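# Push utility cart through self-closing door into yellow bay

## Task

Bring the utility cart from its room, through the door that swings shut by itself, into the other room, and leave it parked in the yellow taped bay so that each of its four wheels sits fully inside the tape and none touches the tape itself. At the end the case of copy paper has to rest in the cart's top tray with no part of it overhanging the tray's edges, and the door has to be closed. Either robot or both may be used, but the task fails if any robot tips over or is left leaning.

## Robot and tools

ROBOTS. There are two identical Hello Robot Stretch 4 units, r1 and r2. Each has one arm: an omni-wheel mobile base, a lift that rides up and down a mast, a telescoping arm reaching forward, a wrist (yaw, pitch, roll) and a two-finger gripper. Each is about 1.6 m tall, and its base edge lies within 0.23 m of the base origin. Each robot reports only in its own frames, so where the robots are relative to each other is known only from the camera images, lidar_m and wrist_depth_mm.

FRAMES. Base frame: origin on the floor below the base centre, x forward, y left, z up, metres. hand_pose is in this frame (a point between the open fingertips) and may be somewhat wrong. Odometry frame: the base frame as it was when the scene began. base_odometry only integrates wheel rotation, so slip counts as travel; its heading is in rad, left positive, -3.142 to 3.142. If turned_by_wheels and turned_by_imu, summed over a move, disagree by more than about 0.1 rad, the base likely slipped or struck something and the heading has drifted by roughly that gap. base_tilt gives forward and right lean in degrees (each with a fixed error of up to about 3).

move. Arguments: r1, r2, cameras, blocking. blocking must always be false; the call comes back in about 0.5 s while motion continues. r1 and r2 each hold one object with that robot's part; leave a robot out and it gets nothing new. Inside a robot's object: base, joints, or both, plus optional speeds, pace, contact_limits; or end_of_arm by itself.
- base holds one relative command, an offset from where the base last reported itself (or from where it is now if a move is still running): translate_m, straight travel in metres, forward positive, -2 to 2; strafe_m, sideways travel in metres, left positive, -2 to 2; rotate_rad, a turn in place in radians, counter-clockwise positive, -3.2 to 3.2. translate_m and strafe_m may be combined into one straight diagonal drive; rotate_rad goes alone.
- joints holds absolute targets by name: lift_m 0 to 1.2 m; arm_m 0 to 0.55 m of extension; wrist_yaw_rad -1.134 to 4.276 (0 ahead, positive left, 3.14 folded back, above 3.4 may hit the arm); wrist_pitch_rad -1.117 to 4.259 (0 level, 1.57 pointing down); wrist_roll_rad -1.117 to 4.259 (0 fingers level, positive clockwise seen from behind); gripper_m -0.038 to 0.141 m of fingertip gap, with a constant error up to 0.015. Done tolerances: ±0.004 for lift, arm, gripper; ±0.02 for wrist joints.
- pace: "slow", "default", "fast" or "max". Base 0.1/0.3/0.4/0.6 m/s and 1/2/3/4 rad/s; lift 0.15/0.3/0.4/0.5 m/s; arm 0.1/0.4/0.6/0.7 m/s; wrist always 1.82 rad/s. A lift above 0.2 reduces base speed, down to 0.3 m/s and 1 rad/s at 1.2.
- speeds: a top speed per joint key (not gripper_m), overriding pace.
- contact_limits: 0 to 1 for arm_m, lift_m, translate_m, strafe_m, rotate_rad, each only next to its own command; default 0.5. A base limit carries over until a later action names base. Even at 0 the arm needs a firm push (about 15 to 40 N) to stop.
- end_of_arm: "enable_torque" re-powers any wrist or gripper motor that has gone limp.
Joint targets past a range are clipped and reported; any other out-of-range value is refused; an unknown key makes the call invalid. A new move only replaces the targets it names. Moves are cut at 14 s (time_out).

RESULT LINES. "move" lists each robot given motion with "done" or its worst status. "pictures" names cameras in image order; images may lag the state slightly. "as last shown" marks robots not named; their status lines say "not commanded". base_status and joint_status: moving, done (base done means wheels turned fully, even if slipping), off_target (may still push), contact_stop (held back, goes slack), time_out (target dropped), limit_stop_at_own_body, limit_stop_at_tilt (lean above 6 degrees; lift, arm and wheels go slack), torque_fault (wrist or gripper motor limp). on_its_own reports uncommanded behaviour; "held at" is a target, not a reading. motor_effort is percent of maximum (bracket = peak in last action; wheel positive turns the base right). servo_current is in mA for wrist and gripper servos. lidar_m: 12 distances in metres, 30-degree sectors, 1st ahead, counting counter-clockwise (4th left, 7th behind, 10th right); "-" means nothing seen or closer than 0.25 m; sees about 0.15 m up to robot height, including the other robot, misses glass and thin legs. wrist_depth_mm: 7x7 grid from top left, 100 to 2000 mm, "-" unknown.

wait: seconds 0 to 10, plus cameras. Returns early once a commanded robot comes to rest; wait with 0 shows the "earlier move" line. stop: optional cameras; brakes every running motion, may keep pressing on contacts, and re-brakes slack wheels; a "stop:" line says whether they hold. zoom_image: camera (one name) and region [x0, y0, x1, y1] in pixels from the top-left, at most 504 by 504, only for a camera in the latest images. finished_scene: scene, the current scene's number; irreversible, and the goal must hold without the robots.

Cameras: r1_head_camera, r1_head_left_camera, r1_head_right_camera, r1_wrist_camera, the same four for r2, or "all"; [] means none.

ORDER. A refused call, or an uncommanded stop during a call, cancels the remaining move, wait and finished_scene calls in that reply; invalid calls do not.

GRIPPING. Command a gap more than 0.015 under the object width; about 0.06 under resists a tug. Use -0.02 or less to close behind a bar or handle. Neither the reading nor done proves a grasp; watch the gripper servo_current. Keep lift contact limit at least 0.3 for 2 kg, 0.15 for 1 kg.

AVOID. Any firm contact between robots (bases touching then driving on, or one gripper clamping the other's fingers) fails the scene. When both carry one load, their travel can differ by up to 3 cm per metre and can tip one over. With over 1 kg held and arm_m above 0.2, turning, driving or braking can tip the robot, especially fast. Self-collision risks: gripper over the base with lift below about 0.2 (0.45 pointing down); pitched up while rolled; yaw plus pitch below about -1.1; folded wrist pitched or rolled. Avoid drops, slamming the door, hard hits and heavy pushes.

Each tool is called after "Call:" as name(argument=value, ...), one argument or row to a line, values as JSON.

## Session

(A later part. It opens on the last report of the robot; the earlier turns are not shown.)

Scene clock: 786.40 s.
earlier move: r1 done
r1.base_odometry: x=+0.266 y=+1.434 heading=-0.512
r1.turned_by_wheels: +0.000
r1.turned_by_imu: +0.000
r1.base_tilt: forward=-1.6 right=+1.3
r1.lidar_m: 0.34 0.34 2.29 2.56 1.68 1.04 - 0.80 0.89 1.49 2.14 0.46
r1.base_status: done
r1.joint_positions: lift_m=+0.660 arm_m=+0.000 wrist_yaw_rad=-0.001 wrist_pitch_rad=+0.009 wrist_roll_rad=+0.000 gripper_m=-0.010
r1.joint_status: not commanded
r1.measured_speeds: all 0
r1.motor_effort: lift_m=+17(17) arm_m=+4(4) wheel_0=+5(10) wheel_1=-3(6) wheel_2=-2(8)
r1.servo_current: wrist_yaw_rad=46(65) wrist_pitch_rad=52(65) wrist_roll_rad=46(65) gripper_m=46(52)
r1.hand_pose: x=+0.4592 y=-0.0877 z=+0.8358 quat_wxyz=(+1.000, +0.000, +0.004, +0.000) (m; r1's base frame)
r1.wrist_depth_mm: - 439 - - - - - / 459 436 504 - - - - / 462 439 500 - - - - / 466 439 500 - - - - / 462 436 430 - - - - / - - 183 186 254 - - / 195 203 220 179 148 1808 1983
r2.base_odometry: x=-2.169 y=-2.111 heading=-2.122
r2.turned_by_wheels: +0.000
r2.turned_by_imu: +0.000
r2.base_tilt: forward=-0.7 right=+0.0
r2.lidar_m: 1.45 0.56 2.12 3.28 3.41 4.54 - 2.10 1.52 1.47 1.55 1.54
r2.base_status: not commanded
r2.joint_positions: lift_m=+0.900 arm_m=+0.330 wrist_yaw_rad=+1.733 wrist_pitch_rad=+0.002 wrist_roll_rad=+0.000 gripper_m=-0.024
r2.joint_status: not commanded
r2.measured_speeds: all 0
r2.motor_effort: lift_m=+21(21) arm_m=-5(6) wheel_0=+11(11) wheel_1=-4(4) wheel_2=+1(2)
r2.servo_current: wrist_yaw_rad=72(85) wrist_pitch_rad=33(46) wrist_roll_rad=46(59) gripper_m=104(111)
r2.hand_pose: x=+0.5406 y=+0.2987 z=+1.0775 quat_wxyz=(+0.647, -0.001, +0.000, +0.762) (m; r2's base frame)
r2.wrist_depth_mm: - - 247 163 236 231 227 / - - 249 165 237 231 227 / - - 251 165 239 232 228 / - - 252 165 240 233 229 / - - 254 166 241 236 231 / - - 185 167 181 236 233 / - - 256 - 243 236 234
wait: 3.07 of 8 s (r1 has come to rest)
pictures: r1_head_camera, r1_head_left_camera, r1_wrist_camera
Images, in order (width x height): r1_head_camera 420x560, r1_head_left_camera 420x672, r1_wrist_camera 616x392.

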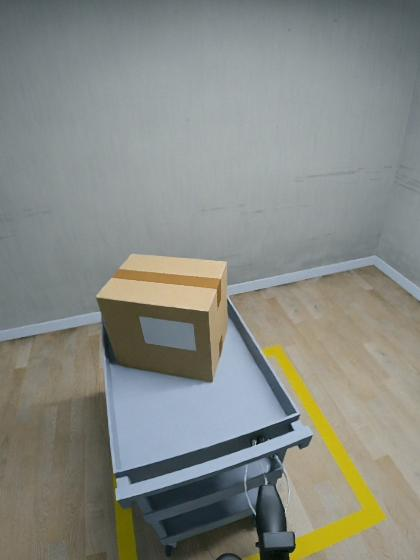

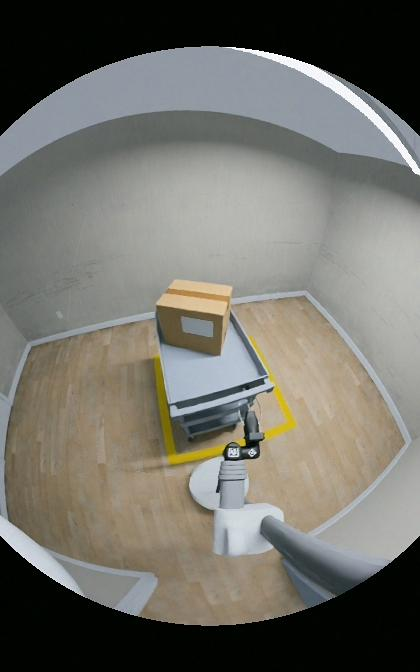

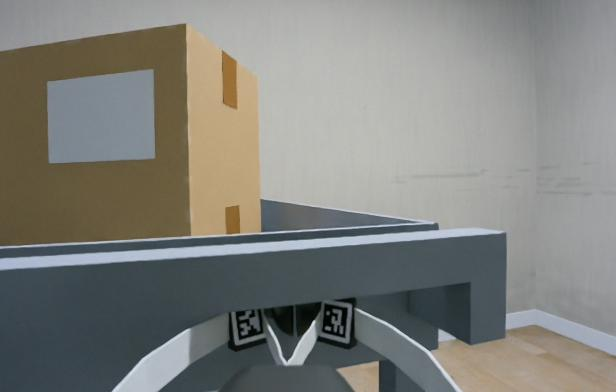

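Call:
move(
  blocking=false,
  r1={"base":{"translate_m":-0.2}},
  r2={"base":{"translate_m":-0.036,"strafe_m":0.178},"joints":{"wrist_yaw_rad":1.5708},"speeds":{"wrist_yaw_rad":0.1},"pace":"slow"},
  cameras=[],
)

Call:
wait(
  seconds=8,
  cameras=[],
)

Call:
wait(
  seconds=8,
  cameras=["r1_head_camera","r1_head_left_camera","r2_wrist_camera"],
)

Call:
move(
  blocking=false,
  r1={"base":{"strafe_m":-0.6}},
  r2={"base":{"translate_m":-0.039,"strafe_m":0.3576},"joints":{"wrist_yaw_rad":1.2217},"speeds":{"wrist_yaw_rad":0.1},"pace":"slow"},
  cameras=[],
)

Call:
wait(
  seconds=8,
  cameras=[],
)

Call:
wait(
  seconds=5,
  cameras=["r1_head_camera","r1_head_left_camera","r2_head_camera","r2_wrist_camera"],
)

Scene clock: 807.07 s.
move: r1 moving; r2 moving
r1.base_odometry: x=+0.239 y=+1.450 heading=-0.512
r1.turned_by_wheels: +0.000
r1.turned_by_imu: +0.000
r1.base_tilt: forward=-1.6 right=+1.2
r1.lidar_m: 0.38 0.35 2.31 2.55 1.64 1.01 - 0.81 0.85 1.43 2.15 0.46
r1.base_status: translate_m moving
r1.joint_positions: lift_m=+0.660 arm_m=+0.000 wrist_yaw_rad=+0.001 wrist_pitch_rad=+0.009 wrist_roll_rad=+0.000 gripper_m=-0.010
r1.joint_status: not commanded
r1.measured_speeds: translate_m=-0.121 strafe_m=-0.001 rotate_rad=-0.005 lift_m=+0.000 arm_m=+0.000 wrist_yaw_rad=+0.000 wrist_pitch_rad=+0.000 wrist_roll_rad=+0.000
r1.motor_effort: lift_m=+17(17) arm_m=-2(4) wheel_0=-4(8) wheel_1=-5(8) wheel_2=+12(14)
r1.servo_current: wrist_yaw_rad=59(59) wrist_pitch_rad=52(59) wrist_roll_rad=52(59) gripper_m=46(46)
r1.hand_pose: x=+0.4594 y=-0.0871 z=+0.8358 quat_wxyz=(+1.000, +0.000, +0.004, +0.001) (m; r1's base frame)
r1.wrist_depth_mm: - 445 433 - - - - / 484 452 492 - - - - / 480 452 496 - - - - / 484 459 496 - - - - / 477 445 436 - - - - / 206 218 186 189 176 - - / 204 214 186 179 149 1921 1921
r2.base_odometry: x=-2.158 y=-2.115 heading=-2.120
r2.turned_by_wheels: +0.002
r2.turned_by_imu: +0.002
r2.base_tilt: forward=-0.7 right=+0.1
r2.lidar_m: 1.47 0.56 2.11 3.28 3.41 4.49 - 2.14 1.56 1.47 1.54 1.56
r2.base_status: translate_m moving; strafe_m moving
r2.joint_positions: lift_m=+0.900 arm_m=+0.330 wrist_yaw_rad=+1.705 wrist_pitch_rad=+0.002 wrist_roll_rad=+0.000 gripper_m=-0.024
r2.joint_status: wrist_yaw_rad moving
r2.measured_speeds: translate_m=-0.010 strafe_m=+0.050 rotate_rad=+0.001 lift_m=+0.000 arm_m=+0.000 wrist_yaw_rad=-0.078 wrist_pitch_rad=+0.000 wrist_roll_rad=+0.000
r2.motor_effort: lift_m=+21(21) arm_m=-5(5) wheel_0=-3(10) wheel_1=+7(8) wheel_2=+11(12)
r2.servo_current: wrist_yaw_rad=104(104) wrist_pitch_rad=46(46) wrist_roll_rad=46(59) gripper_m=104(104)
r2.hand_pose: x=+0.5489 y=+0.2975 z=+1.0775 quat_wxyz=(+0.658, -0.001, +0.000, +0.753) (m; r2's base frame)
r2.wrist_depth_mm: - - 247 163 236 231 225 / - - 250 164 237 231 228 / - - 251 166 239 233 229 / - - 252 167 240 235 229 / - - 253 167 241 236 230 / - - 186 168 180 236 233 / - - 256 - 242 - 234
pictures: none
No camera images: "cameras" was empty.

Scene clock: 808.63 s.
earlier move: r1 done; r2 moving
r1.base_odometry: x=+0.091 y=+1.532 heading=-0.512
r1.turned_by_wheels: +0.000
r1.turned_by_imu: +0.000
r1.base_tilt: forward=-1.5 right=+1.3
r1.lidar_m: 0.40 0.39 2.50 2.48 1.30 0.88 - 0.72 0.65 1.12 2.20 0.52
r1.base_status: done
r1.joint_positions: lift_m=+0.660 arm_m=+0.000 wrist_yaw_rad=+0.002 wrist_pitch_rad=+0.009 wrist_roll_rad=+0.000 gripper_m=-0.010
r1.joint_status: not commanded
r1.measured_speeds: all 0
r1.motor_effort: lift_m=+17(17) arm_m=-4(4) wheel_0=-1(8) wheel_1=+0(8) wheel_2=+2(14)
r1.servo_current: wrist_yaw_rad=59(72) wrist_pitch_rad=59(65) wrist_roll_rad=26(65) gripper_m=39(52)
r1.hand_pose: x=+0.4595 y=-0.0868 z=+0.8358 quat_wxyz=(+1.000, +0.000, +0.004, +0.001) (m; r1's base frame)
r1.wrist_depth_mm: - 477 484 - - - - / 530 480 517 - - - - / 535 488 517 - - - - / 544 492 512 - - - - / - - - - - - - / 235 246 252 200 177 - - / 236 243 166 157 148 1921 1983
r2.base_odometry: x=-2.023 y=-2.164 heading=-2.120
r2.turned_by_wheels: +0.001
r2.turned_by_imu: +0.003
r2.base_tilt: forward=-0.7 right=+0.0
r2.lidar_m: 1.11 0.59 2.18 3.12 3.25 4.46 - 2.31 1.68 1.61 1.69 1.60
r2.base_status: translate_m moving; strafe_m moving
r2.joint_positions: lift_m=+0.900 arm_m=+0.330 wrist_yaw_rad=+1.595 wrist_pitch_rad=+0.002 wrist_roll_rad=+0.000 gripper_m=-0.024
r2.joint_status: wrist_yaw_rad moving
r2.measured_speeds: translate_m=-0.014 strafe_m=+0.073 rotate_rad=+0.001 lift_m=+0.000 arm_m=+0.000 wrist_yaw_rad=-0.019 wrist_pitch_rad=+0.000 wrist_roll_rad=+0.000
r2.motor_effort: lift_m=+21(21) arm_m=-4(6) wheel_0=+5(10) wheel_1=+9(13) wheel_2=+10(12)
r2.servo_current: wrist_yaw_rad=143(254) wrist_pitch_rad=39(46) wrist_roll_rad=52(65) gripper_m=104(111)
r2.hand_pose: x=+0.5813 y=+0.2904 z=+1.0775 quat_wxyz=(+0.698, -0.001, +0.001, +0.716) (m; r2's base frame)
r2.wrist_depth_mm: - - 251 165 233 225 220 / - - 253 166 235 226 222 / - - 253 166 236 228 222 / - - 254 166 236 229 222 / - - 256 167 238 229 226 / - - 187 167 181 230 226 / - - 258 - - 229 226
wait: 1.57 of 8 s (r1 has come to rest)
pictures: none
No camera images: "cameras" was empty.

Scene clock: 809.63 s.
earlier move: r2 done
r1.base_odometry: x=+0.091 y=+1.532 heading=-0.512
r1.turned_by_wheels: +0.000
r1.turned_by_imu: +0.000
r1.base_tilt: forward=-1.6 right=+1.3
r1.lidar_m: 0.40 0.38 2.51 2.52 1.27 0.86 - 0.71 0.68 1.13 2.19 0.53
r1.base_status: done
r1.joint_positions: lift_m=+0.660 arm_m=+0.000 wrist_yaw_rad=+0.002 wrist_pitch_rad=+0.009 wrist_roll_rad=+0.000 gripper_m=-0.010
r1.joint_status: not commanded
r1.measured_speeds: all 0
r1.motor_effort: lift_m=+17(17) arm_m=-4(4) wheel_0=-1(8) wheel_1=+0(8) wheel_2=+2(14)
r1.servo_current: wrist_yaw_rad=46(72) wrist_pitch_rad=52(65) wrist_roll_rad=46(65) gripper_m=46(52)
r1.hand_pose: x=+0.4595 y=-0.0868 z=+0.8358 quat_wxyz=(+1.000, +0.000, +0.004, +0.001) (m; r1's base frame)
r1.wrist_depth_mm: - 473 484 - - - - / 530 484 517 - - - - / 539 488 512 - - - - / 539 492 521 - - - - / - - - - - - - / 236 245 252 200 177 - - / 236 242 166 158 148 1921 1921
r2.base_odometry: x=-1.999 y=-2.173 heading=-2.120
r2.turned_by_wheels: +0.000
r2.turned_by_imu: +0.000
r2.base_tilt: forward=-0.6 right=+0.1
r2.lidar_m: 1.05 0.59 2.18 3.10 3.22 4.40 - 2.34 1.73 1.65 1.71 1.57
r2.base_status: done
r2.joint_positions: lift_m=+0.900 arm_m=+0.330 wrist_yaw_rad=+1.585 wrist_pitch_rad=+0.002 wrist_roll_rad=+0.000 gripper_m=-0.024
r2.joint_status: all done
r2.measured_speeds: all 0
r2.motor_effort: lift_m=+21(21) arm_m=-4(6) wheel_0=+6(10) wheel_1=+7(13) wheel_2=+12(13)
r2.servo_current: wrist_yaw_rad=78(254) wrist_pitch_rad=39(46) wrist_roll_rad=52(65) gripper_m=104(111)
r2.hand_pose: x=+0.5841 y=+0.2896 z=+1.0775 quat_wxyz=(+0.702, -0.001, +0.001, +0.712) (m; r2's base frame)
r2.wrist_depth_mm: - - 250 163 233 224 218 / - - 254 165 234 225 220 / - - 254 164 235 226 220 / - - 255 168 236 228 223 / - - 258 166 237 229 223 / - - 187 167 182 229 224 / - - 260 - 238 229 226
wait: 1.00 of 8 s (r2 has come to rest)
pictures: r1_head_camera, r1_head_left_camera, r2_wrist_camera
Images, in order (width x height): r1_head_camera 420x560, r1_head_left_camera 420x672, r2_wrist_camera 616x392.

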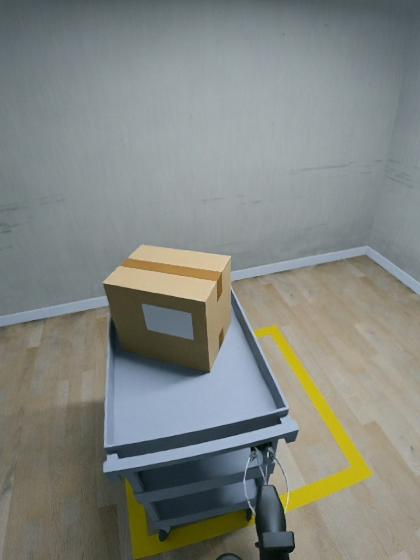

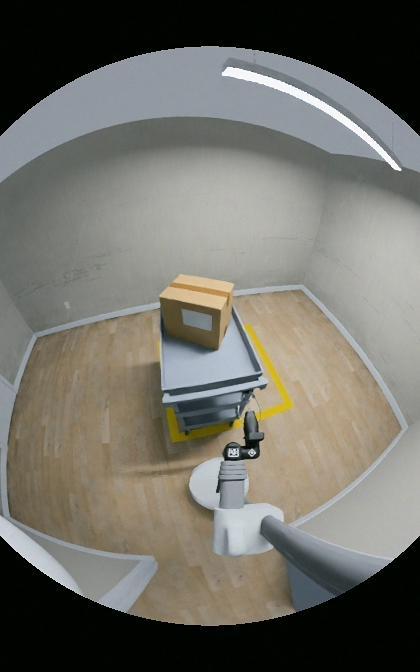

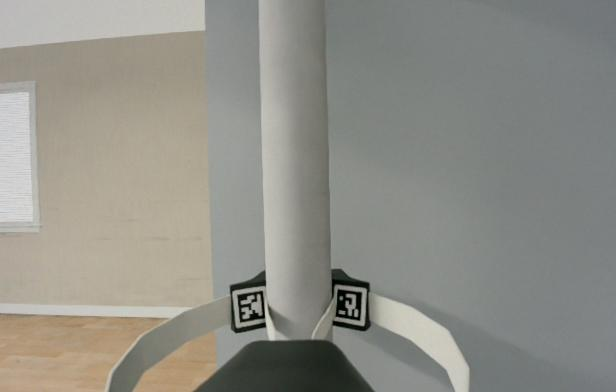

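Scene clock: 810.13 s.
move: r1 moving; r2 moving
r1.base_odometry: x=+0.074 y=+1.501 heading=-0.512
r1.turned_by_wheels: +0.000
r1.turned_by_imu: +0.000
r1.base_tilt: forward=-1.6 right=+1.2
r1.lidar_m: 0.39 0.40 2.50 2.55 1.24 0.86 - 0.70 0.65 1.11 2.16 2.47
r1.base_status: strafe_m moving
r1.joint_positions: lift_m=+0.660 arm_m=+0.000 wrist_yaw_rad=+0.002 wrist_pitch_rad=+0.009 wrist_roll_rad=+0.000 gripper_m=-0.010
r1.joint_status: not commanded
r1.measured_speeds: translate_m=+0.000 strafe_m=-0.140 rotate_rad=-0.002 lift_m=+0.000 arm_m=+0.000 wrist_yaw_rad=+0.000 wrist_pitch_rad=+0.000 wrist_roll_rad=+0.000
r1.motor_effort: lift_m=+17(17) arm_m=-4(4) wheel_0=+11(13) wheel_1=-9(9) wheel_2=+0(1)
r1.servo_current: wrist_yaw_rad=46(65) wrist_pitch_rad=59(59) wrist_roll_rad=52(59) gripper_m=46(46)
r1.hand_pose: x=+0.4595 y=-0.0868 z=+0.8358 quat_wxyz=(+1.000, +0.000, +0.004, +0.001) (m; r1's base frame)
r1.wrist_depth_mm: - 466 - - - - - / 517 473 539 - - - - / 521 477 569 - - - - / 530 480 569 - - - - / - - - - - - - / 241 253 193 200 229 - - / 242 248 174 179 138 1921 1921
r2.base_odometry: x=-1.987 y=-2.179 heading=-2.118
r2.turned_by_wheels: +0.002
r2.turned_by_imu: +0.002
r2.base_tilt: forward=-0.7 right=+0.0
r2.lidar_m: 1.03 0.60 2.18 3.10 3.20 4.38 - 2.36 1.72 1.65 1.76 1.57
r2.base_status: translate_m moving; strafe_m moving
r2.joint_positions: lift_m=+0.900 arm_m=+0.330 wrist_yaw_rad=+1.554 wrist_pitch_rad=+0.002 wrist_roll_rad=+0.000 gripper_m=-0.024
r2.joint_status: wrist_yaw_rad moving
r2.measured_speeds: translate_m=-0.006 strafe_m=+0.052 rotate_rad=-0.001 lift_m=+0.000 arm_m=+0.000 wrist_yaw_rad=-0.077 wrist_pitch_rad=+0.000 wrist_roll_rad=+0.000
r2.motor_effort: lift_m=+21(21) arm_m=-4(4) wheel_0=+4(5) wheel_1=+13(14) wheel_2=+11(11)
r2.servo_current: wrist_yaw_rad=182(182) wrist_pitch_rad=39(46) wrist_roll_rad=46(52) gripper_m=98(104)
r2.hand_pose: x=+0.5933 y=+0.2869 z=+1.0775 quat_wxyz=(+0.713, -0.001, +0.001, +0.701) (m; r2's base frame)
r2.wrist_depth_mm: - - 251 165 233 224 219 / - - 250 165 234 225 220 / - - 254 165 235 227 221 / - - 255 166 236 229 222 / - - 257 167 238 229 224 / - - 187 167 182 230 224 / - - 258 - 240 229 226
pictures: none
No camera images: "cameras" was empty.

Scene clock: 812.97 s.
earlier move: r1 done; r2 moving
r1.base_odometry: x=-0.202 y=+1.009 heading=-0.512
r1.turned_by_wheels: +0.000
r1.turned_by_imu: -0.003
r1.base_tilt: forward=-1.5 right=+1.3
r1.lidar_m: 2.38 0.58 0.66 3.06 1.28 3.50 0.40 0.39 0.46 0.76 1.61 1.87
r1.base_status: done
r1.joint_positions: lift_m=+0.660 arm_m=+0.000 wrist_yaw_rad=+0.003 wrist_pitch_rad=+0.006 wrist_roll_rad=+0.000 gripper_m=-0.010
r1.joint_status: not commanded
r1.measured_speeds: all 0
r1.motor_effort: lift_m=+17(17) arm_m=+4(4) wheel_0=+1(18) wheel_1=-1(11) wheel_2=+0(5)
r1.servo_current: wrist_yaw_rad=52(72) wrist_pitch_rad=46(59) wrist_roll_rad=52(72) gripper_m=46(52)
r1.hand_pose: x=+0.4595 y=-0.0866 z=+0.8366 quat_wxyz=(+1.000, +0.000, +0.003, +0.001) (m; r1's base frame)
r1.wrist_depth_mm: - - - - - - - / - - - - - - - / - - - - - - - / - - - - - - - / - - - - - - - / - - - 195 - - - / - 1808 181 180 152 - -
r2.base_odometry: x=-1.738 y=-2.295 heading=-2.118
r2.turned_by_wheels: +0.000
r2.turned_by_imu: +0.005
r2.base_tilt: forward=-0.7 right=+0.0
r2.lidar_m: 0.87 0.65 2.23 2.79 2.94 4.04 - 2.73 2.00 1.92 2.03 1.62
r2.base_status: translate_m moving; strafe_m moving
r2.joint_positions: lift_m=+0.900 arm_m=+0.330 wrist_yaw_rad=+1.256 wrist_pitch_rad=+0.002 wrist_roll_rad=+0.000 gripper_m=-0.024
r2.joint_status: wrist_yaw_rad moving
r2.measured_speeds: translate_m=-0.011 strafe_m=+0.098 rotate_rad=+0.000 lift_m=+0.000 arm_m=+0.000 wrist_yaw_rad=-0.123 wrist_pitch_rad=+0.000 wrist_roll_rad=+0.000
r2.motor_effort: lift_m=+21(21) arm_m=-4(4) wheel_0=+2(12) wheel_1=+8(15) wheel_2=+14(14)
r2.servo_current: wrist_yaw_rad=78(325) wrist_pitch_rad=39(46) wrist_roll_rad=52(59) gripper_m=104(104)
r2.hand_pose: x=+0.6734 y=+0.2471 z=+1.0775 quat_wxyz=(+0.809, +0.000, +0.001, +0.587) (m; r2's base frame)
r2.wrist_depth_mm: - - 248 163 236 229 226 / - - 249 166 236 230 225 / - - 252 164 238 232 228 / - - 252 168 240 234 229 / - - 254 167 241 235 230 / - - 187 167 181 236 232 / - - 256 - 243 236 233
wait: 2.83 of 8 s (r1 has come to rest)
pictures: none
No camera images: "cameras" was empty.

Scene clock: 814.43 s.
earlier move: r2 done
r1.base_odometry: x=-0.202 y=+1.009 heading=-0.512
r1.turned_by_wheels: +0.000
r1.turned_by_imu: +0.000
r1.base_tilt: forward=-1.6 right=+1.3
r1.lidar_m: 2.37 0.61 0.63 3.09 1.27 3.51 0.40 0.40 0.43 0.79 1.63 1.83
r1.base_status: done
r1.joint_positions: lift_m=+0.660 arm_m=+0.000 wrist_yaw_rad=+0.003 wrist_pitch_rad=+0.006 wrist_roll_rad=+0.000 gripper_m=-0.010
r1.joint_status: not commanded
r1.measured_speeds: all 0
r1.motor_effort: lift_m=+17(17) arm_m=+4(4) wheel_0=+1(18) wheel_1=-2(11) wheel_2=+0(5)
r1.servo_current: wrist_yaw_rad=65(78) wrist_pitch_rad=59(59) wrist_roll_rad=33(72) gripper_m=46(52)
r1.hand_pose: x=+0.4595 y=-0.0866 z=+0.8366 quat_wxyz=(+1.000, +0.000, +0.003, +0.001) (m; r1's base frame)
r1.wrist_depth_mm: - - - - - - - / - - - - - - - / - - - - - - - / - - - - - - - / - - - - - - - / - - - 195 - - - / - 1808 180 180 153 - -
r2.base_odometry: x=-1.674 y=-2.326 heading=-2.120
r2.turned_by_wheels: -0.001
r2.turned_by_imu: -0.001
r2.base_tilt: forward=-0.6 right=+0.1
r2.lidar_m: 0.68 0.69 2.22 2.75 2.87 3.89 - 2.82 2.08 2.00 2.10 1.64
r2.base_status: done
r2.joint_positions: lift_m=+0.900 arm_m=+0.330 wrist_yaw_rad=+1.213 wrist_pitch_rad=+0.002 wrist_roll_rad=+0.000 gripper_m=-0.024
r2.joint_status: all done
r2.measured_speeds: all 0
r2.motor_effort: lift_m=+21(21) arm_m=-4(4) wheel_0=-6(12) wheel_1=-2(15) wheel_2=+12(15)
r2.servo_current: wrist_yaw_rad=65(325) wrist_pitch_rad=46(46) wrist_roll_rad=59(59) gripper_m=91(104)
r2.hand_pose: x=+0.6839 y=+0.2395 z=+1.0775 quat_wxyz=(+0.822, +0.000, +0.001, +0.570) (m; r2's base frame)
r2.wrist_depth_mm: - - 247 163 236 232 228 / - - 247 165 236 232 229 / - - 249 166 238 233 230 / - - 251 167 239 235 230 / - - 252 167 241 236 231 / - - 251 167 181 237 234 / - - 253 - 243 238 236
wait: 1.47 of 5 s (r2 has come to rest)
pictures: r1_head_camera, r1_head_left_camera, r2_head_camera, r2_wrist_camera
Images, in order (width x height): r1_head_camera 420x560, r1_head_left_camera 420x672, r2_head_camera 420x560, r2_wrist_camera 616x392.

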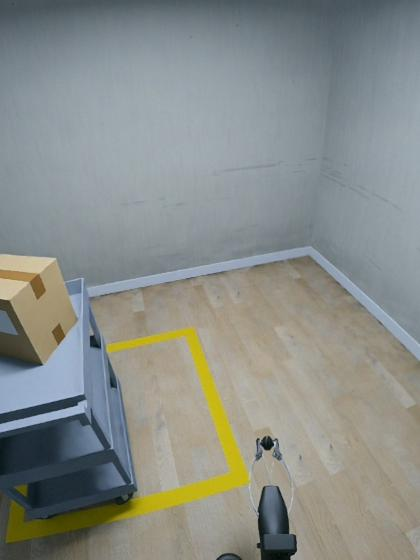

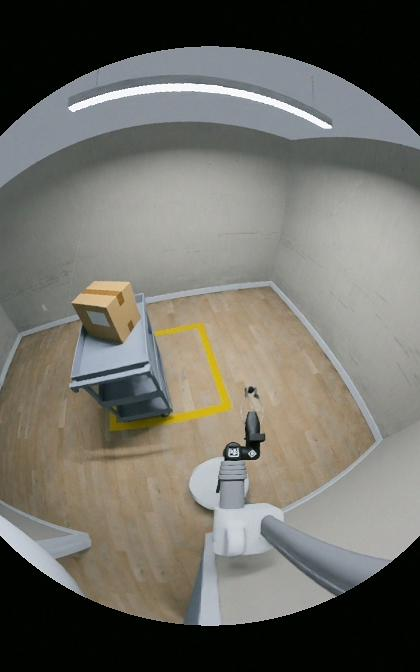

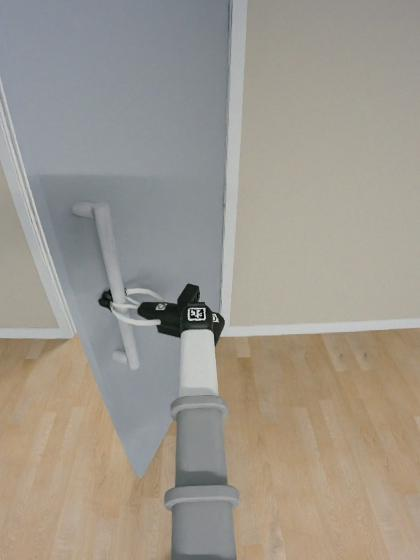

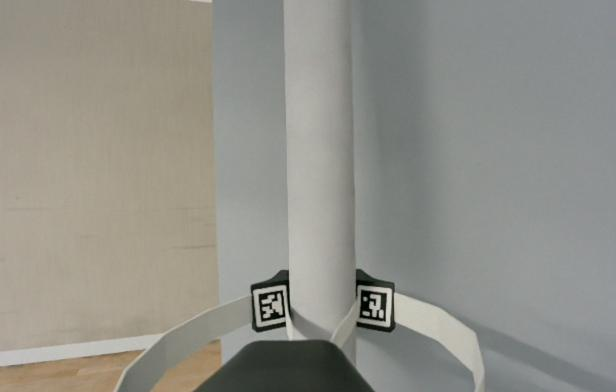

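Call:
zoom_image(
  camera="r1_head_camera",
  region=[0, 260, 260, 560],
)

Scaled by 1.680 from the camera's 420x560 image, which has a finer 600x800 frame.

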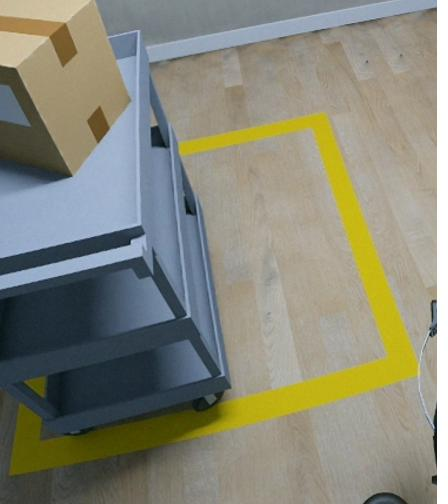

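Call:
move(
  blocking=false,
  r1={"base":{"translate_m":-0.08,"strafe_m":0.55},"joints":{"lift_m":0.69}},
  r2={"base":{"translate_m":0.0855,"strafe_m":0.3495},"joints":{"wrist_yaw_rad":0.8727},"speeds":{"wrist_yaw_rad":0.1},"pace":"slow"},
  cameras=[],
)

Call:
wait(
  seconds=8,
  cameras=[],
)

Call:
wait(
  seconds=5,
  cameras=["r1_head_camera","r1_wrist_camera","r2_head_camera","r2_wrist_camera"],
)

Scene clock: 829.17 s.
move: r1 moving; r2 moving
r1.base_odometry: x=-0.190 y=+1.041 heading=-0.512
r1.turned_by_wheels: +0.000
r1.turned_by_imu: +0.000
r1.base_tilt: forward=-1.6 right=+1.3
r1.lidar_m: 2.36 0.57 0.66 3.06 1.27 3.47 0.40 0.40 0.47 0.78 1.65 1.88
r1.base_status: translate_m moving; strafe_m moving
r1.joint_positions: lift_m=+0.687 arm_m=+0.000 wrist_yaw_rad=+0.003 wrist_pitch_rad=+0.006 wrist_roll_rad=+0.000 gripper_m=-0.010
r1.joint_status: lift_m moving
r1.measured_speeds: translate_m=-0.020 strafe_m=+0.129 rotate_rad=-0.001 lift_m=+0.044 arm_m=+0.000 wrist_yaw_rad=+0.000 wrist_pitch_rad=+0.000 wrist_roll_rad=+0.000
r1.motor_effort: lift_m=+26(27) arm_m=+4(4) wheel_0=-8(11) wheel_1=+10(10) wheel_2=+6(6)
r1.servo_current: wrist_yaw_rad=59(65) wrist_pitch_rad=39(46) wrist_roll_rad=52(65) gripper_m=46(46)
r1.hand_pose: x=+0.4595 y=-0.0866 z=+0.8634 quat_wxyz=(+1.000, +0.000, +0.003, +0.001) (m; r1's base frame)
r1.wrist_depth_mm: - - - - - - - / - - - - - - - / - - - - - - - / - - - - - - - / - - - - - - - / - - - 195 - - - / - 1808 180 180 152 - -
r2.base_odometry: x=-1.664 y=-2.335 heading=-2.120
r2.turned_by_wheels: +0.000
r2.turned_by_imu: +0.000
r2.base_tilt: forward=-0.6 right=+0.1
r2.lidar_m: 0.71 0.68 2.22 2.72 2.83 3.91 - 2.87 2.12 2.01 2.10 1.61
r2.base_status: translate_m moving; strafe_m moving
r2.joint_positions: lift_m=+0.900 arm_m=+0.330 wrist_yaw_rad=+1.175 wrist_pitch_rad=+0.002 wrist_roll_rad=+0.000 gripper_m=-0.024
r2.joint_status: wrist_yaw_rad moving
r2.measured_speeds: translate_m=+0.013 strafe_m=+0.049 rotate_rad=+0.000 lift_m=+0.000 arm_m=+0.000 wrist_yaw_rad=-0.087 wrist_pitch_rad=+0.000 wrist_roll_rad=+0.000
r2.motor_effort: lift_m=+21(21) arm_m=-4(4) wheel_0=-7(10) wheel_1=+2(5) wheel_2=+1(12)
r2.servo_current: wrist_yaw_rad=13(91) wrist_pitch_rad=39(46) wrist_roll_rad=46(52) gripper_m=98(104)
r2.hand_pose: x=+0.6928 y=+0.2324 z=+1.0775 quat_wxyz=(+0.832, +0.000, +0.001, +0.554) (m; r2's base frame)
r2.wrist_depth_mm: - - 245 162 237 234 231 / - - 246 163 238 235 232 / - - 249 166 239 236 233 / - - 249 165 240 236 234 / - - 252 167 243 239 235 / - - 252 168 179 239 237 / - - 253 - 244 239 238
pictures: none
No camera images: "cameras" was empty.

Scene clock: 831.93 s.
earlier move: r1 done; r2 moving
r1.base_odometry: x=-0.003 y=+1.528 heading=-0.512
r1.turned_by_wheels: +0.000
r1.turned_by_imu: +0.002
r1.base_tilt: forward=-1.6 right=+1.3
r1.lidar_m: 0.48 0.47 2.61 2.54 1.09 0.84 1.02 0.66 0.60 0.96 2.15 0.60
r1.base_status: done
r1.joint_positions: lift_m=+0.690 arm_m=+0.000 wrist_yaw_rad=+0.003 wrist_pitch_rad=+0.006 wrist_roll_rad=+0.000 gripper_m=-0.010
r1.joint_status: all done
r1.measured_speeds: all 0
r1.motor_effort: lift_m=+24(27) arm_m=+4(4) wheel_0=-2(12) wheel_1=+0(10) wheel_2=+2(6)
r1.servo_current: wrist_yaw_rad=59(65) wrist_pitch_rad=46(59) wrist_roll_rad=52(72) gripper_m=46(52)
r1.hand_pose: x=+0.4595 y=-0.0867 z=+0.8660 quat_wxyz=(+1.000, +0.000, +0.003, +0.001) (m; r1's base frame)
r1.wrist_depth_mm: - - - - - - - / - 569 - - - - - / 597 564 654 - - - - / 597 574 661 - - - - / 609 580 615 - - - - / - - 183 194 351 - - / 309 322 163 185 142 1983 -
r2.base_odometry: x=-1.477 y=-2.524 heading=-2.120
r2.turned_by_wheels: +0.000
r2.turned_by_imu: +0.001
r2.base_tilt: forward=-0.6 right=+0.1
r2.lidar_m: 0.70 0.75 2.14 2.47 2.57 3.58 - 3.22 2.36 2.27 2.13 1.54
r2.base_status: translate_m moving; strafe_m moving
r2.joint_positions: lift_m=+0.900 arm_m=+0.330 wrist_yaw_rad=+0.898 wrist_pitch_rad=+0.002 wrist_roll_rad=+0.000 gripper_m=-0.024
r2.joint_status: wrist_yaw_rad moving
r2.measured_speeds: translate_m=+0.023 strafe_m=+0.097 rotate_rad=+0.002 lift_m=+0.000 arm_m=+0.000 wrist_yaw_rad=-0.107 wrist_pitch_rad=+0.000 wrist_roll_rad=+0.000
r2.motor_effort: lift_m=+21(21) arm_m=-4(4) wheel_0=-4(11) wheel_1=+2(8) wheel_2=+1(12)
r2.servo_current: wrist_yaw_rad=7(91) wrist_pitch_rad=46(52) wrist_roll_rad=46(59) gripper_m=91(104)
r2.hand_pose: x=+0.7489 y=+0.1712 z=+1.0775 quat_wxyz=(+0.901, +0.000, +0.001, +0.434) (m; r2's base frame)
r2.wrist_depth_mm: - - 243 162 238 237 236 / - - 244 163 240 238 237 / - - 244 165 242 240 239 / - - 248 166 243 240 240 / - - 248 167 245 243 242 / - - 248 167 180 244 242 / - - 251 - 247 244 244
wait: 2.77 of 8 s (r1 has come to rest)
pictures: none
No camera images: "cameras" was empty.

Scene clock: 833.50 s.
earlier move: r2 done
r1.base_odometry: x=-0.003 y=+1.528 heading=-0.512
r1.turned_by_wheels: +0.000
r1.turned_by_imu: +0.000
r1.base_tilt: forward=-1.6 right=+1.2
r1.lidar_m: 0.48 0.45 2.60 2.52 1.08 0.84 0.95 0.66 0.60 0.95 2.17 0.60
r1.base_status: done
r1.joint_positions: lift_m=+0.690 arm_m=+0.000 wrist_yaw_rad=+0.003 wrist_pitch_rad=+0.006 wrist_roll_rad=+0.000 gripper_m=-0.010
r1.joint_status: all done
r1.measured_speeds: all 0
r1.motor_effort: lift_m=+24(27) arm_m=+4(4) wheel_0=-2(12) wheel_1=+0(10) wheel_2=+2(6)
r1.servo_current: wrist_yaw_rad=46(65) wrist_pitch_rad=46(59) wrist_roll_rad=46(72) gripper_m=46(52)
r1.hand_pose: x=+0.4595 y=-0.0867 z=+0.8660 quat_wxyz=(+1.000, +0.000, +0.003, +0.001) (m; r1's base frame)
r1.wrist_depth_mm: - - - - - - - / - 574 - - - - - / 603 569 661 - - - - / 603 574 661 - - - - / 597 574 609 - - - - / - - 185 194 351 - - / 309 322 163 185 142 1983 -
r2.base_odometry: x=-1.420 y=-2.582 heading=-2.121
r2.turned_by_wheels: -0.001
r2.turned_by_imu: -0.028
r2.base_tilt: forward=-0.6 right=+0.0
r2.lidar_m: 0.72 0.75 2.04 2.39 2.47 3.30 - 3.46 2.47 2.35 2.13 1.43
r2.base_status: done
r2.joint_positions: lift_m=+0.900 arm_m=+0.330 wrist_yaw_rad=+0.860 wrist_pitch_rad=+0.002 wrist_roll_rad=+0.000 gripper_m=-0.024
r2.joint_status: all done
r2.measured_speeds: all 0
r2.motor_effort: lift_m=+21(21) arm_m=-4(4) wheel_0=-9(19) wheel_1=-5(9) wheel_2=+2(12)
r2.servo_current: wrist_yaw_rad=72(91) wrist_pitch_rad=39(52) wrist_roll_rad=46(59) gripper_m=91(104)
r2.hand_pose: x=+0.7553 y=+0.1616 z=+1.0775 quat_wxyz=(+0.909, +0.000, +0.001, +0.417) (m; r2's base frame)
r2.wrist_depth_mm: - - 241 163 239 238 236 / - - 242 165 240 240 237 / - - 244 165 241 240 239 / - - 245 165 242 242 240 / - - 245 166 245 243 242 / - - 248 167 179 244 244 / - - 249 - 247 246 244
wait: 1.57 of 5 s (r2 has come to rest)
pictures: r1_head_camera, r1_wrist_camera, r2_head_camera, r2_wrist_camera
Images, in order (width x height): r1_head_camera 420x560, r1_wrist_camera 616x392, r2_head_camera 420x560, r2_wrist_camera 616x392.

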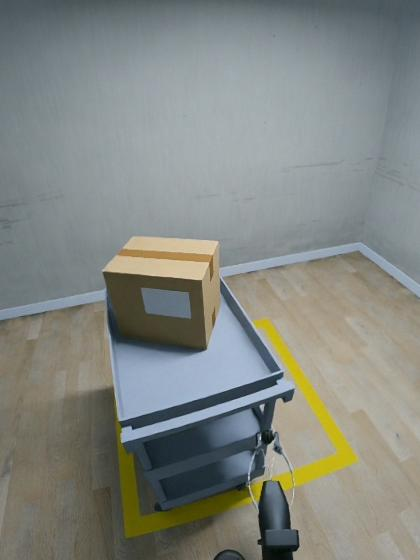

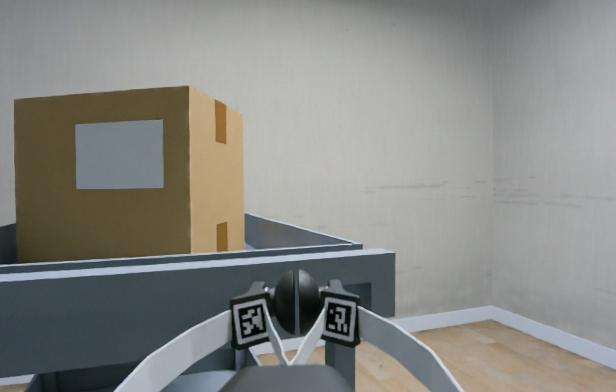

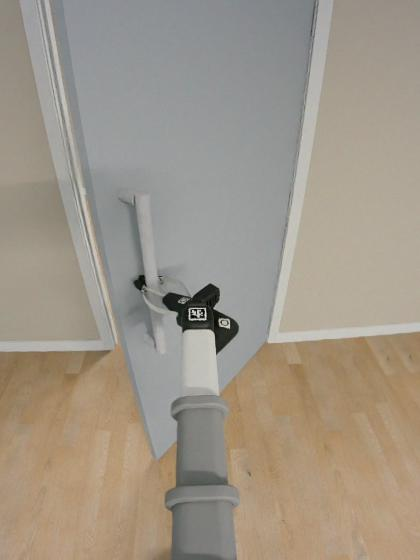

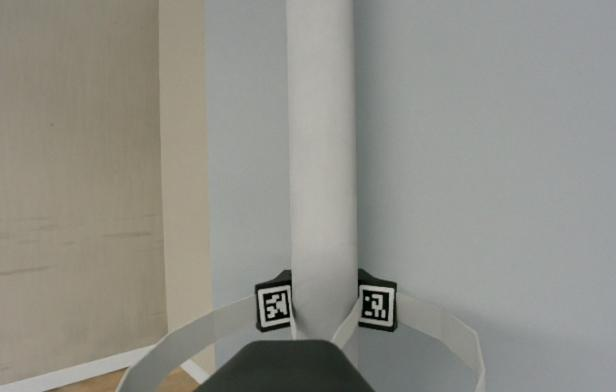

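Call:
move(
  blocking=false,
  r1={"base":{"strafe_m":0.15}},
  r2={"base":{"translate_m":0.2,"strafe_m":0.299},"joints":{"wrist_yaw_rad":0.5236},"speeds":{"wrist_yaw_rad":0.1},"pace":"slow"},
  cameras=[],
)

Call:
wait(
  seconds=8,
  cameras=[],
)

Call:
move(
  blocking=false,
  r1={"base":{"translate_m":0.19},"pace":"slow"},
  cameras=[],
)

Call:
wait(
  seconds=8,
  cameras=[],
)

Call:
wait(
  seconds=5,
  cameras=["r1_head_camera","r1_wrist_camera","r2_head_camera","r2_wrist_camera"],
)

Scene clock: 847.67 s.
move: r1 moving; r2 moving
r1.base_odometry: x=+0.015 y=+1.559 heading=-0.512
r1.turned_by_wheels: +0.000
r1.turned_by_imu: +0.000
r1.base_tilt: forward=-1.6 right=+1.3
r1.lidar_m: 0.47 0.45 2.58 2.52 1.11 0.80 1.01 0.68 0.63 0.96 2.22 0.57
r1.base_status: strafe_m moving
r1.joint_positions: lift_m=+0.690 arm_m=+0.000 wrist_yaw_rad=+0.003 wrist_pitch_rad=+0.006 wrist_roll_rad=+0.000 gripper_m=-0.010
r1.joint_status: not commanded
r1.measured_speeds: translate_m=+0.000 strafe_m=+0.141 rotate_rad=+0.000 lift_m=+0.000 arm_m=+0.000 wrist_yaw_rad=+0.000 wrist_pitch_rad=+0.000 wrist_roll_rad=+0.000
r1.motor_effort: lift_m=+24(24) arm_m=+4(4) wheel_0=-11(11) wheel_1=+6(9) wheel_2=+0(1)
r1.servo_current: wrist_yaw_rad=52(78) wrist_pitch_rad=39(59) wrist_roll_rad=39(72) gripper_m=46(46)
r1.hand_pose: x=+0.4595 y=-0.0867 z=+0.8660 quat_wxyz=(+1.000, +0.000, +0.003, +0.001) (m; r1's base frame)
r1.wrist_depth_mm: - - - - - - - / - 569 - - - - - / 597 574 597 - - - - / 603 574 603 - - - - / 597 580 564 - - - - / - - 184 194 180 - - / 301 310 162 151 142 1921 -
r2.base_odometry: x=-1.415 y=-2.593 heading=-2.121
r2.turned_by_wheels: -0.001
r2.turned_by_imu: +0.000
r2.base_tilt: forward=-0.6 right=+0.0
r2.lidar_m: 0.72 0.75 2.04 2.36 2.45 3.28 - 3.43 2.48 2.38 2.14 1.43
r2.base_status: translate_m moving; strafe_m moving
r2.joint_positions: lift_m=+0.900 arm_m=+0.330 wrist_yaw_rad=+0.826 wrist_pitch_rad=+0.002 wrist_roll_rad=+0.000 gripper_m=-0.024
r2.joint_status: wrist_yaw_rad moving
r2.measured_speeds: translate_m=+0.027 strafe_m=+0.040 rotate_rad=+0.003 lift_m=+0.000 arm_m=+0.000 wrist_yaw_rad=-0.087 wrist_pitch_rad=+0.000 wrist_roll_rad=+0.000
r2.motor_effort: lift_m=+21(21) arm_m=-4(5) wheel_0=-9(15) wheel_1=+3(4) wheel_2=-2(3)
r2.servo_current: wrist_yaw_rad=52(91) wrist_pitch_rad=39(46) wrist_roll_rad=46(52) gripper_m=98(98)
r2.hand_pose: x=+0.7608 y=+0.1527 z=+1.0775 quat_wxyz=(+0.916, +0.000, +0.001, +0.401) (m; r2's base frame)
r2.wrist_depth_mm: - - 240 163 241 240 239 / - - 242 164 241 241 240 / - - 244 165 242 243 243 / - - 246 165 244 244 243 / - - 247 168 246 245 244 / - - 182 168 180 247 245 / - - 249 - 248 249 247
pictures: none
No camera images: "cameras" was empty.

Scene clock: 848.90 s.
earlier move: r1 done; r2 moving
r1.base_odometry: x=+0.071 y=+1.658 heading=-0.512
r1.turned_by_wheels: +0.000
r1.turned_by_imu: +0.001
r1.base_tilt: forward=-1.6 right=+1.3
r1.lidar_m: 0.42 0.62 2.57 2.40 1.20 0.76 1.05 0.79 0.72 1.02 2.31 0.54
r1.base_status: done
r1.joint_positions: lift_m=+0.690 arm_m=+0.000 wrist_yaw_rad=+0.003 wrist_pitch_rad=+0.006 wrist_roll_rad=+0.000 gripper_m=-0.010
r1.joint_status: not commanded
r1.measured_speeds: all 0
r1.motor_effort: lift_m=+24(24) arm_m=+4(4) wheel_0=-3(11) wheel_1=+0(10) wheel_2=+0(1)
r1.servo_current: wrist_yaw_rad=52(78) wrist_pitch_rad=46(59) wrist_roll_rad=39(78) gripper_m=46(52)
r1.hand_pose: x=+0.4595 y=-0.0867 z=+0.8660 quat_wxyz=(+1.000, +0.000, +0.003, +0.001) (m; r1's base frame)
r1.wrist_depth_mm: - - - - - - - / - 603 591 - - - - / - 603 574 634 - - - / - 603 580 627 - - - / 397 603 580 564 - - - / - - 184 195 180 397 - / 263 138 181 181 142 1863 -
r2.base_odometry: x=-1.368 y=-2.694 heading=-2.120
r2.turned_by_wheels: +0.001
r2.turned_by_imu: +0.002
r2.base_tilt: forward=-0.6 right=+0.0
r2.lidar_m: 0.72 0.78 1.95 2.28 2.36 3.15 - 3.59 2.57 2.45 2.05 1.25
r2.base_status: translate_m moving; strafe_m moving
r2.joint_positions: lift_m=+0.900 arm_m=+0.330 wrist_yaw_rad=+0.712 wrist_pitch_rad=+0.002 wrist_roll_rad=+0.000 gripper_m=-0.024
r2.joint_status: wrist_yaw_rad moving
r2.measured_speeds: translate_m=+0.055 strafe_m=+0.083 rotate_rad=-0.003 lift_m=+0.000 arm_m=+0.000 wrist_yaw_rad=-0.091 wrist_pitch_rad=+0.000 wrist_roll_rad=+0.000
r2.motor_effort: lift_m=+21(21) arm_m=-4(5) wheel_0=+0(15) wheel_1=+6(7) wheel_2=+2(3)
r2.servo_current: wrist_yaw_rad=72(104) wrist_pitch_rad=46(46) wrist_roll_rad=46(65) gripper_m=98(98)
r2.hand_pose: x=+0.7764 y=+0.1223 z=+1.0775 quat_wxyz=(+0.937, +0.000, +0.001, +0.349) (m; r2's base frame)
r2.wrist_depth_mm: - - 243 163 240 238 237 / - - 245 164 240 240 238 / - - 245 166 242 240 239 / - - 246 165 244 242 240 / - - 248 168 246 244 242 / - - 182 170 180 245 244 / - - 252 - 248 245 245
wait: 1.23 of 8 s (r1 has come to rest)
pictures: none
No camera images: "cameras" was empty.

Scene clock: 849.40 s.
earlier move: r2 moving
move: r1 moving
r1.base_odometry: x=+0.082 y=+1.652 heading=-0.512
r1.turned_by_wheels: +0.000
r1.turned_by_imu: +0.000
r1.base_tilt: forward=-1.6 right=+1.3
r1.lidar_m: 0.41 0.56 2.54 2.38 1.21 0.78 1.05 0.80 0.73 1.08 2.32 0.53
r1.base_status: translate_m moving
r1.joint_positions: lift_m=+0.690 arm_m=+0.000 wrist_yaw_rad=+0.003 wrist_pitch_rad=+0.006 wrist_roll_rad=+0.000 gripper_m=-0.010
r1.joint_status: not commanded
r1.measured_speeds: translate_m=+0.048 strafe_m=+0.000 rotate_rad=-0.001 lift_m=+0.000 arm_m=+0.000 wrist_yaw_rad=+0.000 wrist_pitch_rad=+0.000 wrist_roll_rad=+0.000
r1.motor_effort: lift_m=+24(24) arm_m=+4(4) wheel_0=+5(6) wheel_1=+5(6) wheel_2=-5(7)
r1.servo_current: wrist_yaw_rad=39(72) wrist_pitch_rad=39(52) wrist_roll_rad=52(59) gripper_m=46(52)
r1.hand_pose: x=+0.4595 y=-0.0867 z=+0.8660 quat_wxyz=(+1.000, +0.000, +0.003, +0.001) (m; r1's base frame)
r1.wrist_depth_mm: - - - - - - - / - 591 574 - - - - / - 585 569 621 - - - / - 597 574 615 - - - / 469 591 569 554 - - - / - - 184 195 180 389 - / 254 138 180 180 153 404 -
r2.base_odometry: x=-1.348 y=-2.739 heading=-2.120
r2.turned_by_wheels: +0.000
r2.turned_by_imu: +0.001
r2.base_tilt: forward=-0.6 right=+0.0
r2.lidar_m: 0.70 1.43 1.91 2.26 2.34 3.13 - 3.62 2.64 2.49 2.01 1.24
r2.base_status: translate_m moving; strafe_m moving
r2.joint_positions: lift_m=+0.900 arm_m=+0.330 wrist_yaw_rad=+0.664 wrist_pitch_rad=+0.002 wrist_roll_rad=+0.000 gripper_m=-0.024
r2.joint_status: wrist_yaw_rad moving
r2.measured_speeds: translate_m=+0.054 strafe_m=+0.084 rotate_rad=-0.001 lift_m=+0.000 arm_m=+0.000 wrist_yaw_rad=-0.100 wrist_pitch_rad=+0.000 wrist_roll_rad=+0.000
r2.motor_effort: lift_m=+21(21) arm_m=-4(4) wheel_0=-3(6) wheel_1=+5(8) wheel_2=+2(2)
r2.servo_current: wrist_yaw_rad=91(91) wrist_pitch_rad=39(46) wrist_roll_rad=46(59) gripper_m=98(104)
r2.hand_pose: x=+0.7819 y=+0.1090 z=+1.0775 quat_wxyz=(+0.945, +0.000, +0.001, +0.326) (m; r2's base frame)
r2.wrist_depth_mm: - - 243 163 239 238 237 / - - 244 164 241 239 238 / - - 245 165 242 241 239 / - - 246 165 244 242 240 / - - 249 168 246 244 243 / - - 183 169 180 246 245 / - 125 251 - 247 247 246
pictures: none
No camera images: "cameras" was empty.

Scene clock: 852.03 s.
earlier move: r1 moving; r2 done
r1.base_odometry: x=+0.236 y=+1.565 heading=-0.512
r1.turned_by_wheels: +0.000
r1.turned_by_imu: -0.001
r1.base_tilt: forward=-1.6 right=+1.3
r1.lidar_m: 0.37 0.55 2.35 2.43 1.56 0.91 1.07 0.87 0.82 1.40 2.23 0.53
r1.base_status: translate_m moving
r1.joint_positions: lift_m=+0.690 arm_m=+0.000 wrist_yaw_rad=-0.002 wrist_pitch_rad=+0.005 wrist_roll_rad=+0.000 gripper_m=-0.010
r1.joint_status: not commanded
r1.measured_speeds: all 0
r1.motor_effort: lift_m=+24(24) arm_m=+4(4) wheel_0=+1(8) wheel_1=+4(8) wheel_2=-3(14)
r1.servo_current: wrist_yaw_rad=65(72) wrist_pitch_rad=52(59) wrist_roll_rad=39(72) gripper_m=46(52)
r1.hand_pose: x=+0.4591 y=-0.0881 z=+0.8662 quat_wxyz=(+1.000, +0.000, +0.003, -0.001) (m; r1's base frame)
r1.wrist_depth_mm: - - - - - - - / - 549 535 - - - - / 559 544 535 - - - - / - 544 535 - - - - / 554 554 544 554 - - - / 236 251 183 195 180 402 - / - 243 160 181 152 1863 1983
r2.base_odometry: x=-1.270 y=-2.909 heading=-2.122
r2.turned_by_wheels: -0.002
r2.turned_by_imu: -0.015
r2.base_tilt: forward=-0.6 right=+0.1
r2.lidar_m: 0.71 1.32 1.76 2.10 2.12 2.90 - 3.96 2.78 2.65 1.88 1.09
r2.base_status: done
r2.joint_positions: lift_m=+0.900 arm_m=+0.330 wrist_yaw_rad=+0.517 wrist_pitch_rad=+0.002 wrist_roll_rad=+0.000 gripper_m=-0.024
r2.joint_status: all done
r2.measured_speeds: all 0
r2.motor_effort: lift_m=+21(21) arm_m=-4(4) wheel_0=-12(17) wheel_1=-5(8) wheel_2=+1(3)
r2.servo_current: wrist_yaw_rad=52(91) wrist_pitch_rad=39(46) wrist_roll_rad=39(65) gripper_m=98(104)
r2.hand_pose: x=+0.7948 y=+0.0667 z=+1.0775 quat_wxyz=(+0.967, +0.000, +0.001, +0.256) (m; r2's base frame)
r2.wrist_depth_mm: - - 240 163 240 241 241 / - - 243 164 242 243 242 / - - 244 165 244 243 244 / - - 245 166 244 245 245 / - - 247 167 246 247 245 / - - 181 169 180 248 248 / - - 158 - 249 249 249
wait: 2.63 of 8 s (r2 has come to rest)
pictures: none
No camera images: "cameras" was empty.

Scene clock: 852.10 s.
earlier move: r1 done
r1.base_odometry: x=+0.236 y=+1.565 heading=-0.512
r1.turned_by_wheels: +0.000
r1.turned_by_imu: +0.000
r1.base_tilt: forward=-1.6 right=+1.3
r1.lidar_m: 0.36 0.56 2.35 2.43 1.59 0.93 1.06 0.87 0.83 1.37 2.26 0.54
r1.base_status: done
r1.joint_positions: lift_m=+0.690 arm_m=+0.000 wrist_yaw_rad=-0.002 wrist_pitch_rad=+0.005 wrist_roll_rad=+0.000 gripper_m=-0.010
r1.joint_status: not commanded
r1.measured_speeds: all 0
r1.motor_effort: lift_m=+24(24) arm_m=+4(4) wheel_0=+2(8) wheel_1=+2(8) wheel_2=-3(14)
r1.servo_current: wrist_yaw_rad=59(72) wrist_pitch_rad=52(59) wrist_roll_rad=52(72) gripper_m=46(52)
r1.hand_pose: x=+0.4591 y=-0.0881 z=+0.8662 quat_wxyz=(+1.000, +0.000, +0.003, -0.001) (m; r1's base frame)
r1.wrist_depth_mm: - - - - - - - / - 549 535 - - - - / 559 549 539 - - - - / - 549 535 - - - - / 559 549 544 554 - - - / 236 252 183 194 180 394 - / - 242 160 180 153 1863 1983
r2.base_odometry: x=-1.270 y=-2.909 heading=-2.122
r2.turned_by_wheels: +0.000
r2.turned_by_imu: +0.000
r2.base_tilt: forward=-0.6 right=+0.1
r2.lidar_m: 0.72 1.30 1.75 2.09 2.16 2.90 - 3.93 2.82 2.63 1.88 1.08
r2.base_status: done
r2.joint_positions: lift_m=+0.900 arm_m=+0.330 wrist_yaw_rad=+0.517 wrist_pitch_rad=+0.002 wrist_roll_rad=+0.000 gripper_m=-0.024
r2.joint_status: all done
r2.measured_speeds: all 0
r2.motor_effort: lift_m=+21(21) arm_m=-4(4) wheel_0=-12(17) wheel_1=-5(8) wheel_2=+1(3)
r2.servo_current: wrist_yaw_rad=52(91) wrist_pitch_rad=39(46) wrist_roll_rad=65(65) gripper_m=98(104)
r2.hand_pose: x=+0.7948 y=+0.0667 z=+1.0775 quat_wxyz=(+0.967, +0.000, +0.001, +0.256) (m; r2's base frame)
r2.wrist_depth_mm: - - 240 163 241 241 241 / - - 243 164 242 241 242 / - - 245 166 243 243 244 / - - 244 166 245 245 245 / - - 247 167 246 247 246 / - - 181 168 180 248 247 / - - 158 - 249 250 249
wait: 0.07 of 5 s (r1 has come to rest)
pictures: r1_head_camera, r1_wrist_camera, r2_head_camera, r2_wrist_camera
Images, in order (width x height): r1_head_camera 420x560, r1_wrist_camera 616x392, r2_head_camera 420x560, r2_wrist_camera 616x392.

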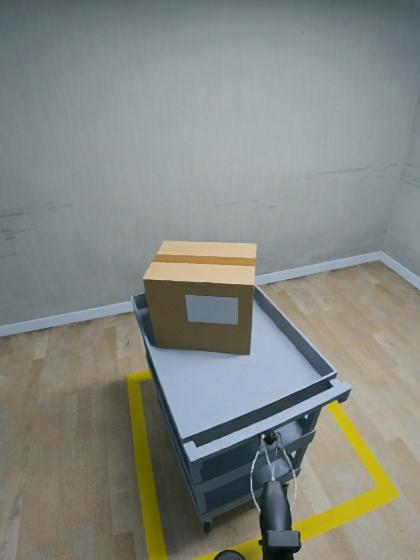

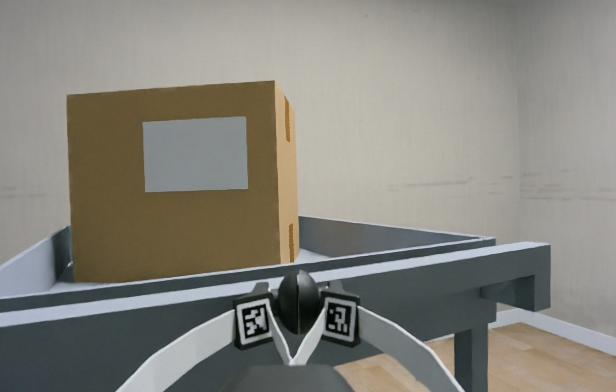

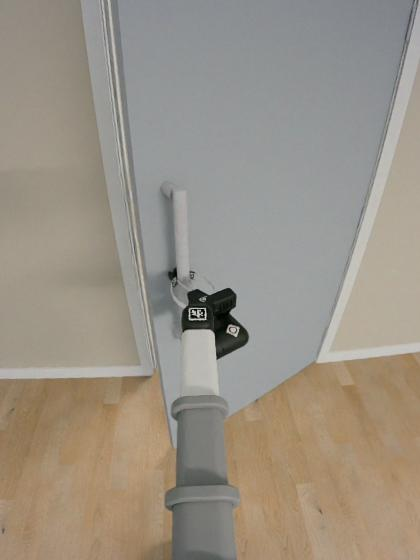

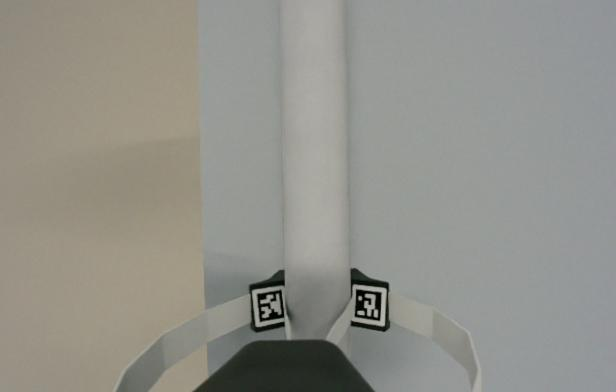

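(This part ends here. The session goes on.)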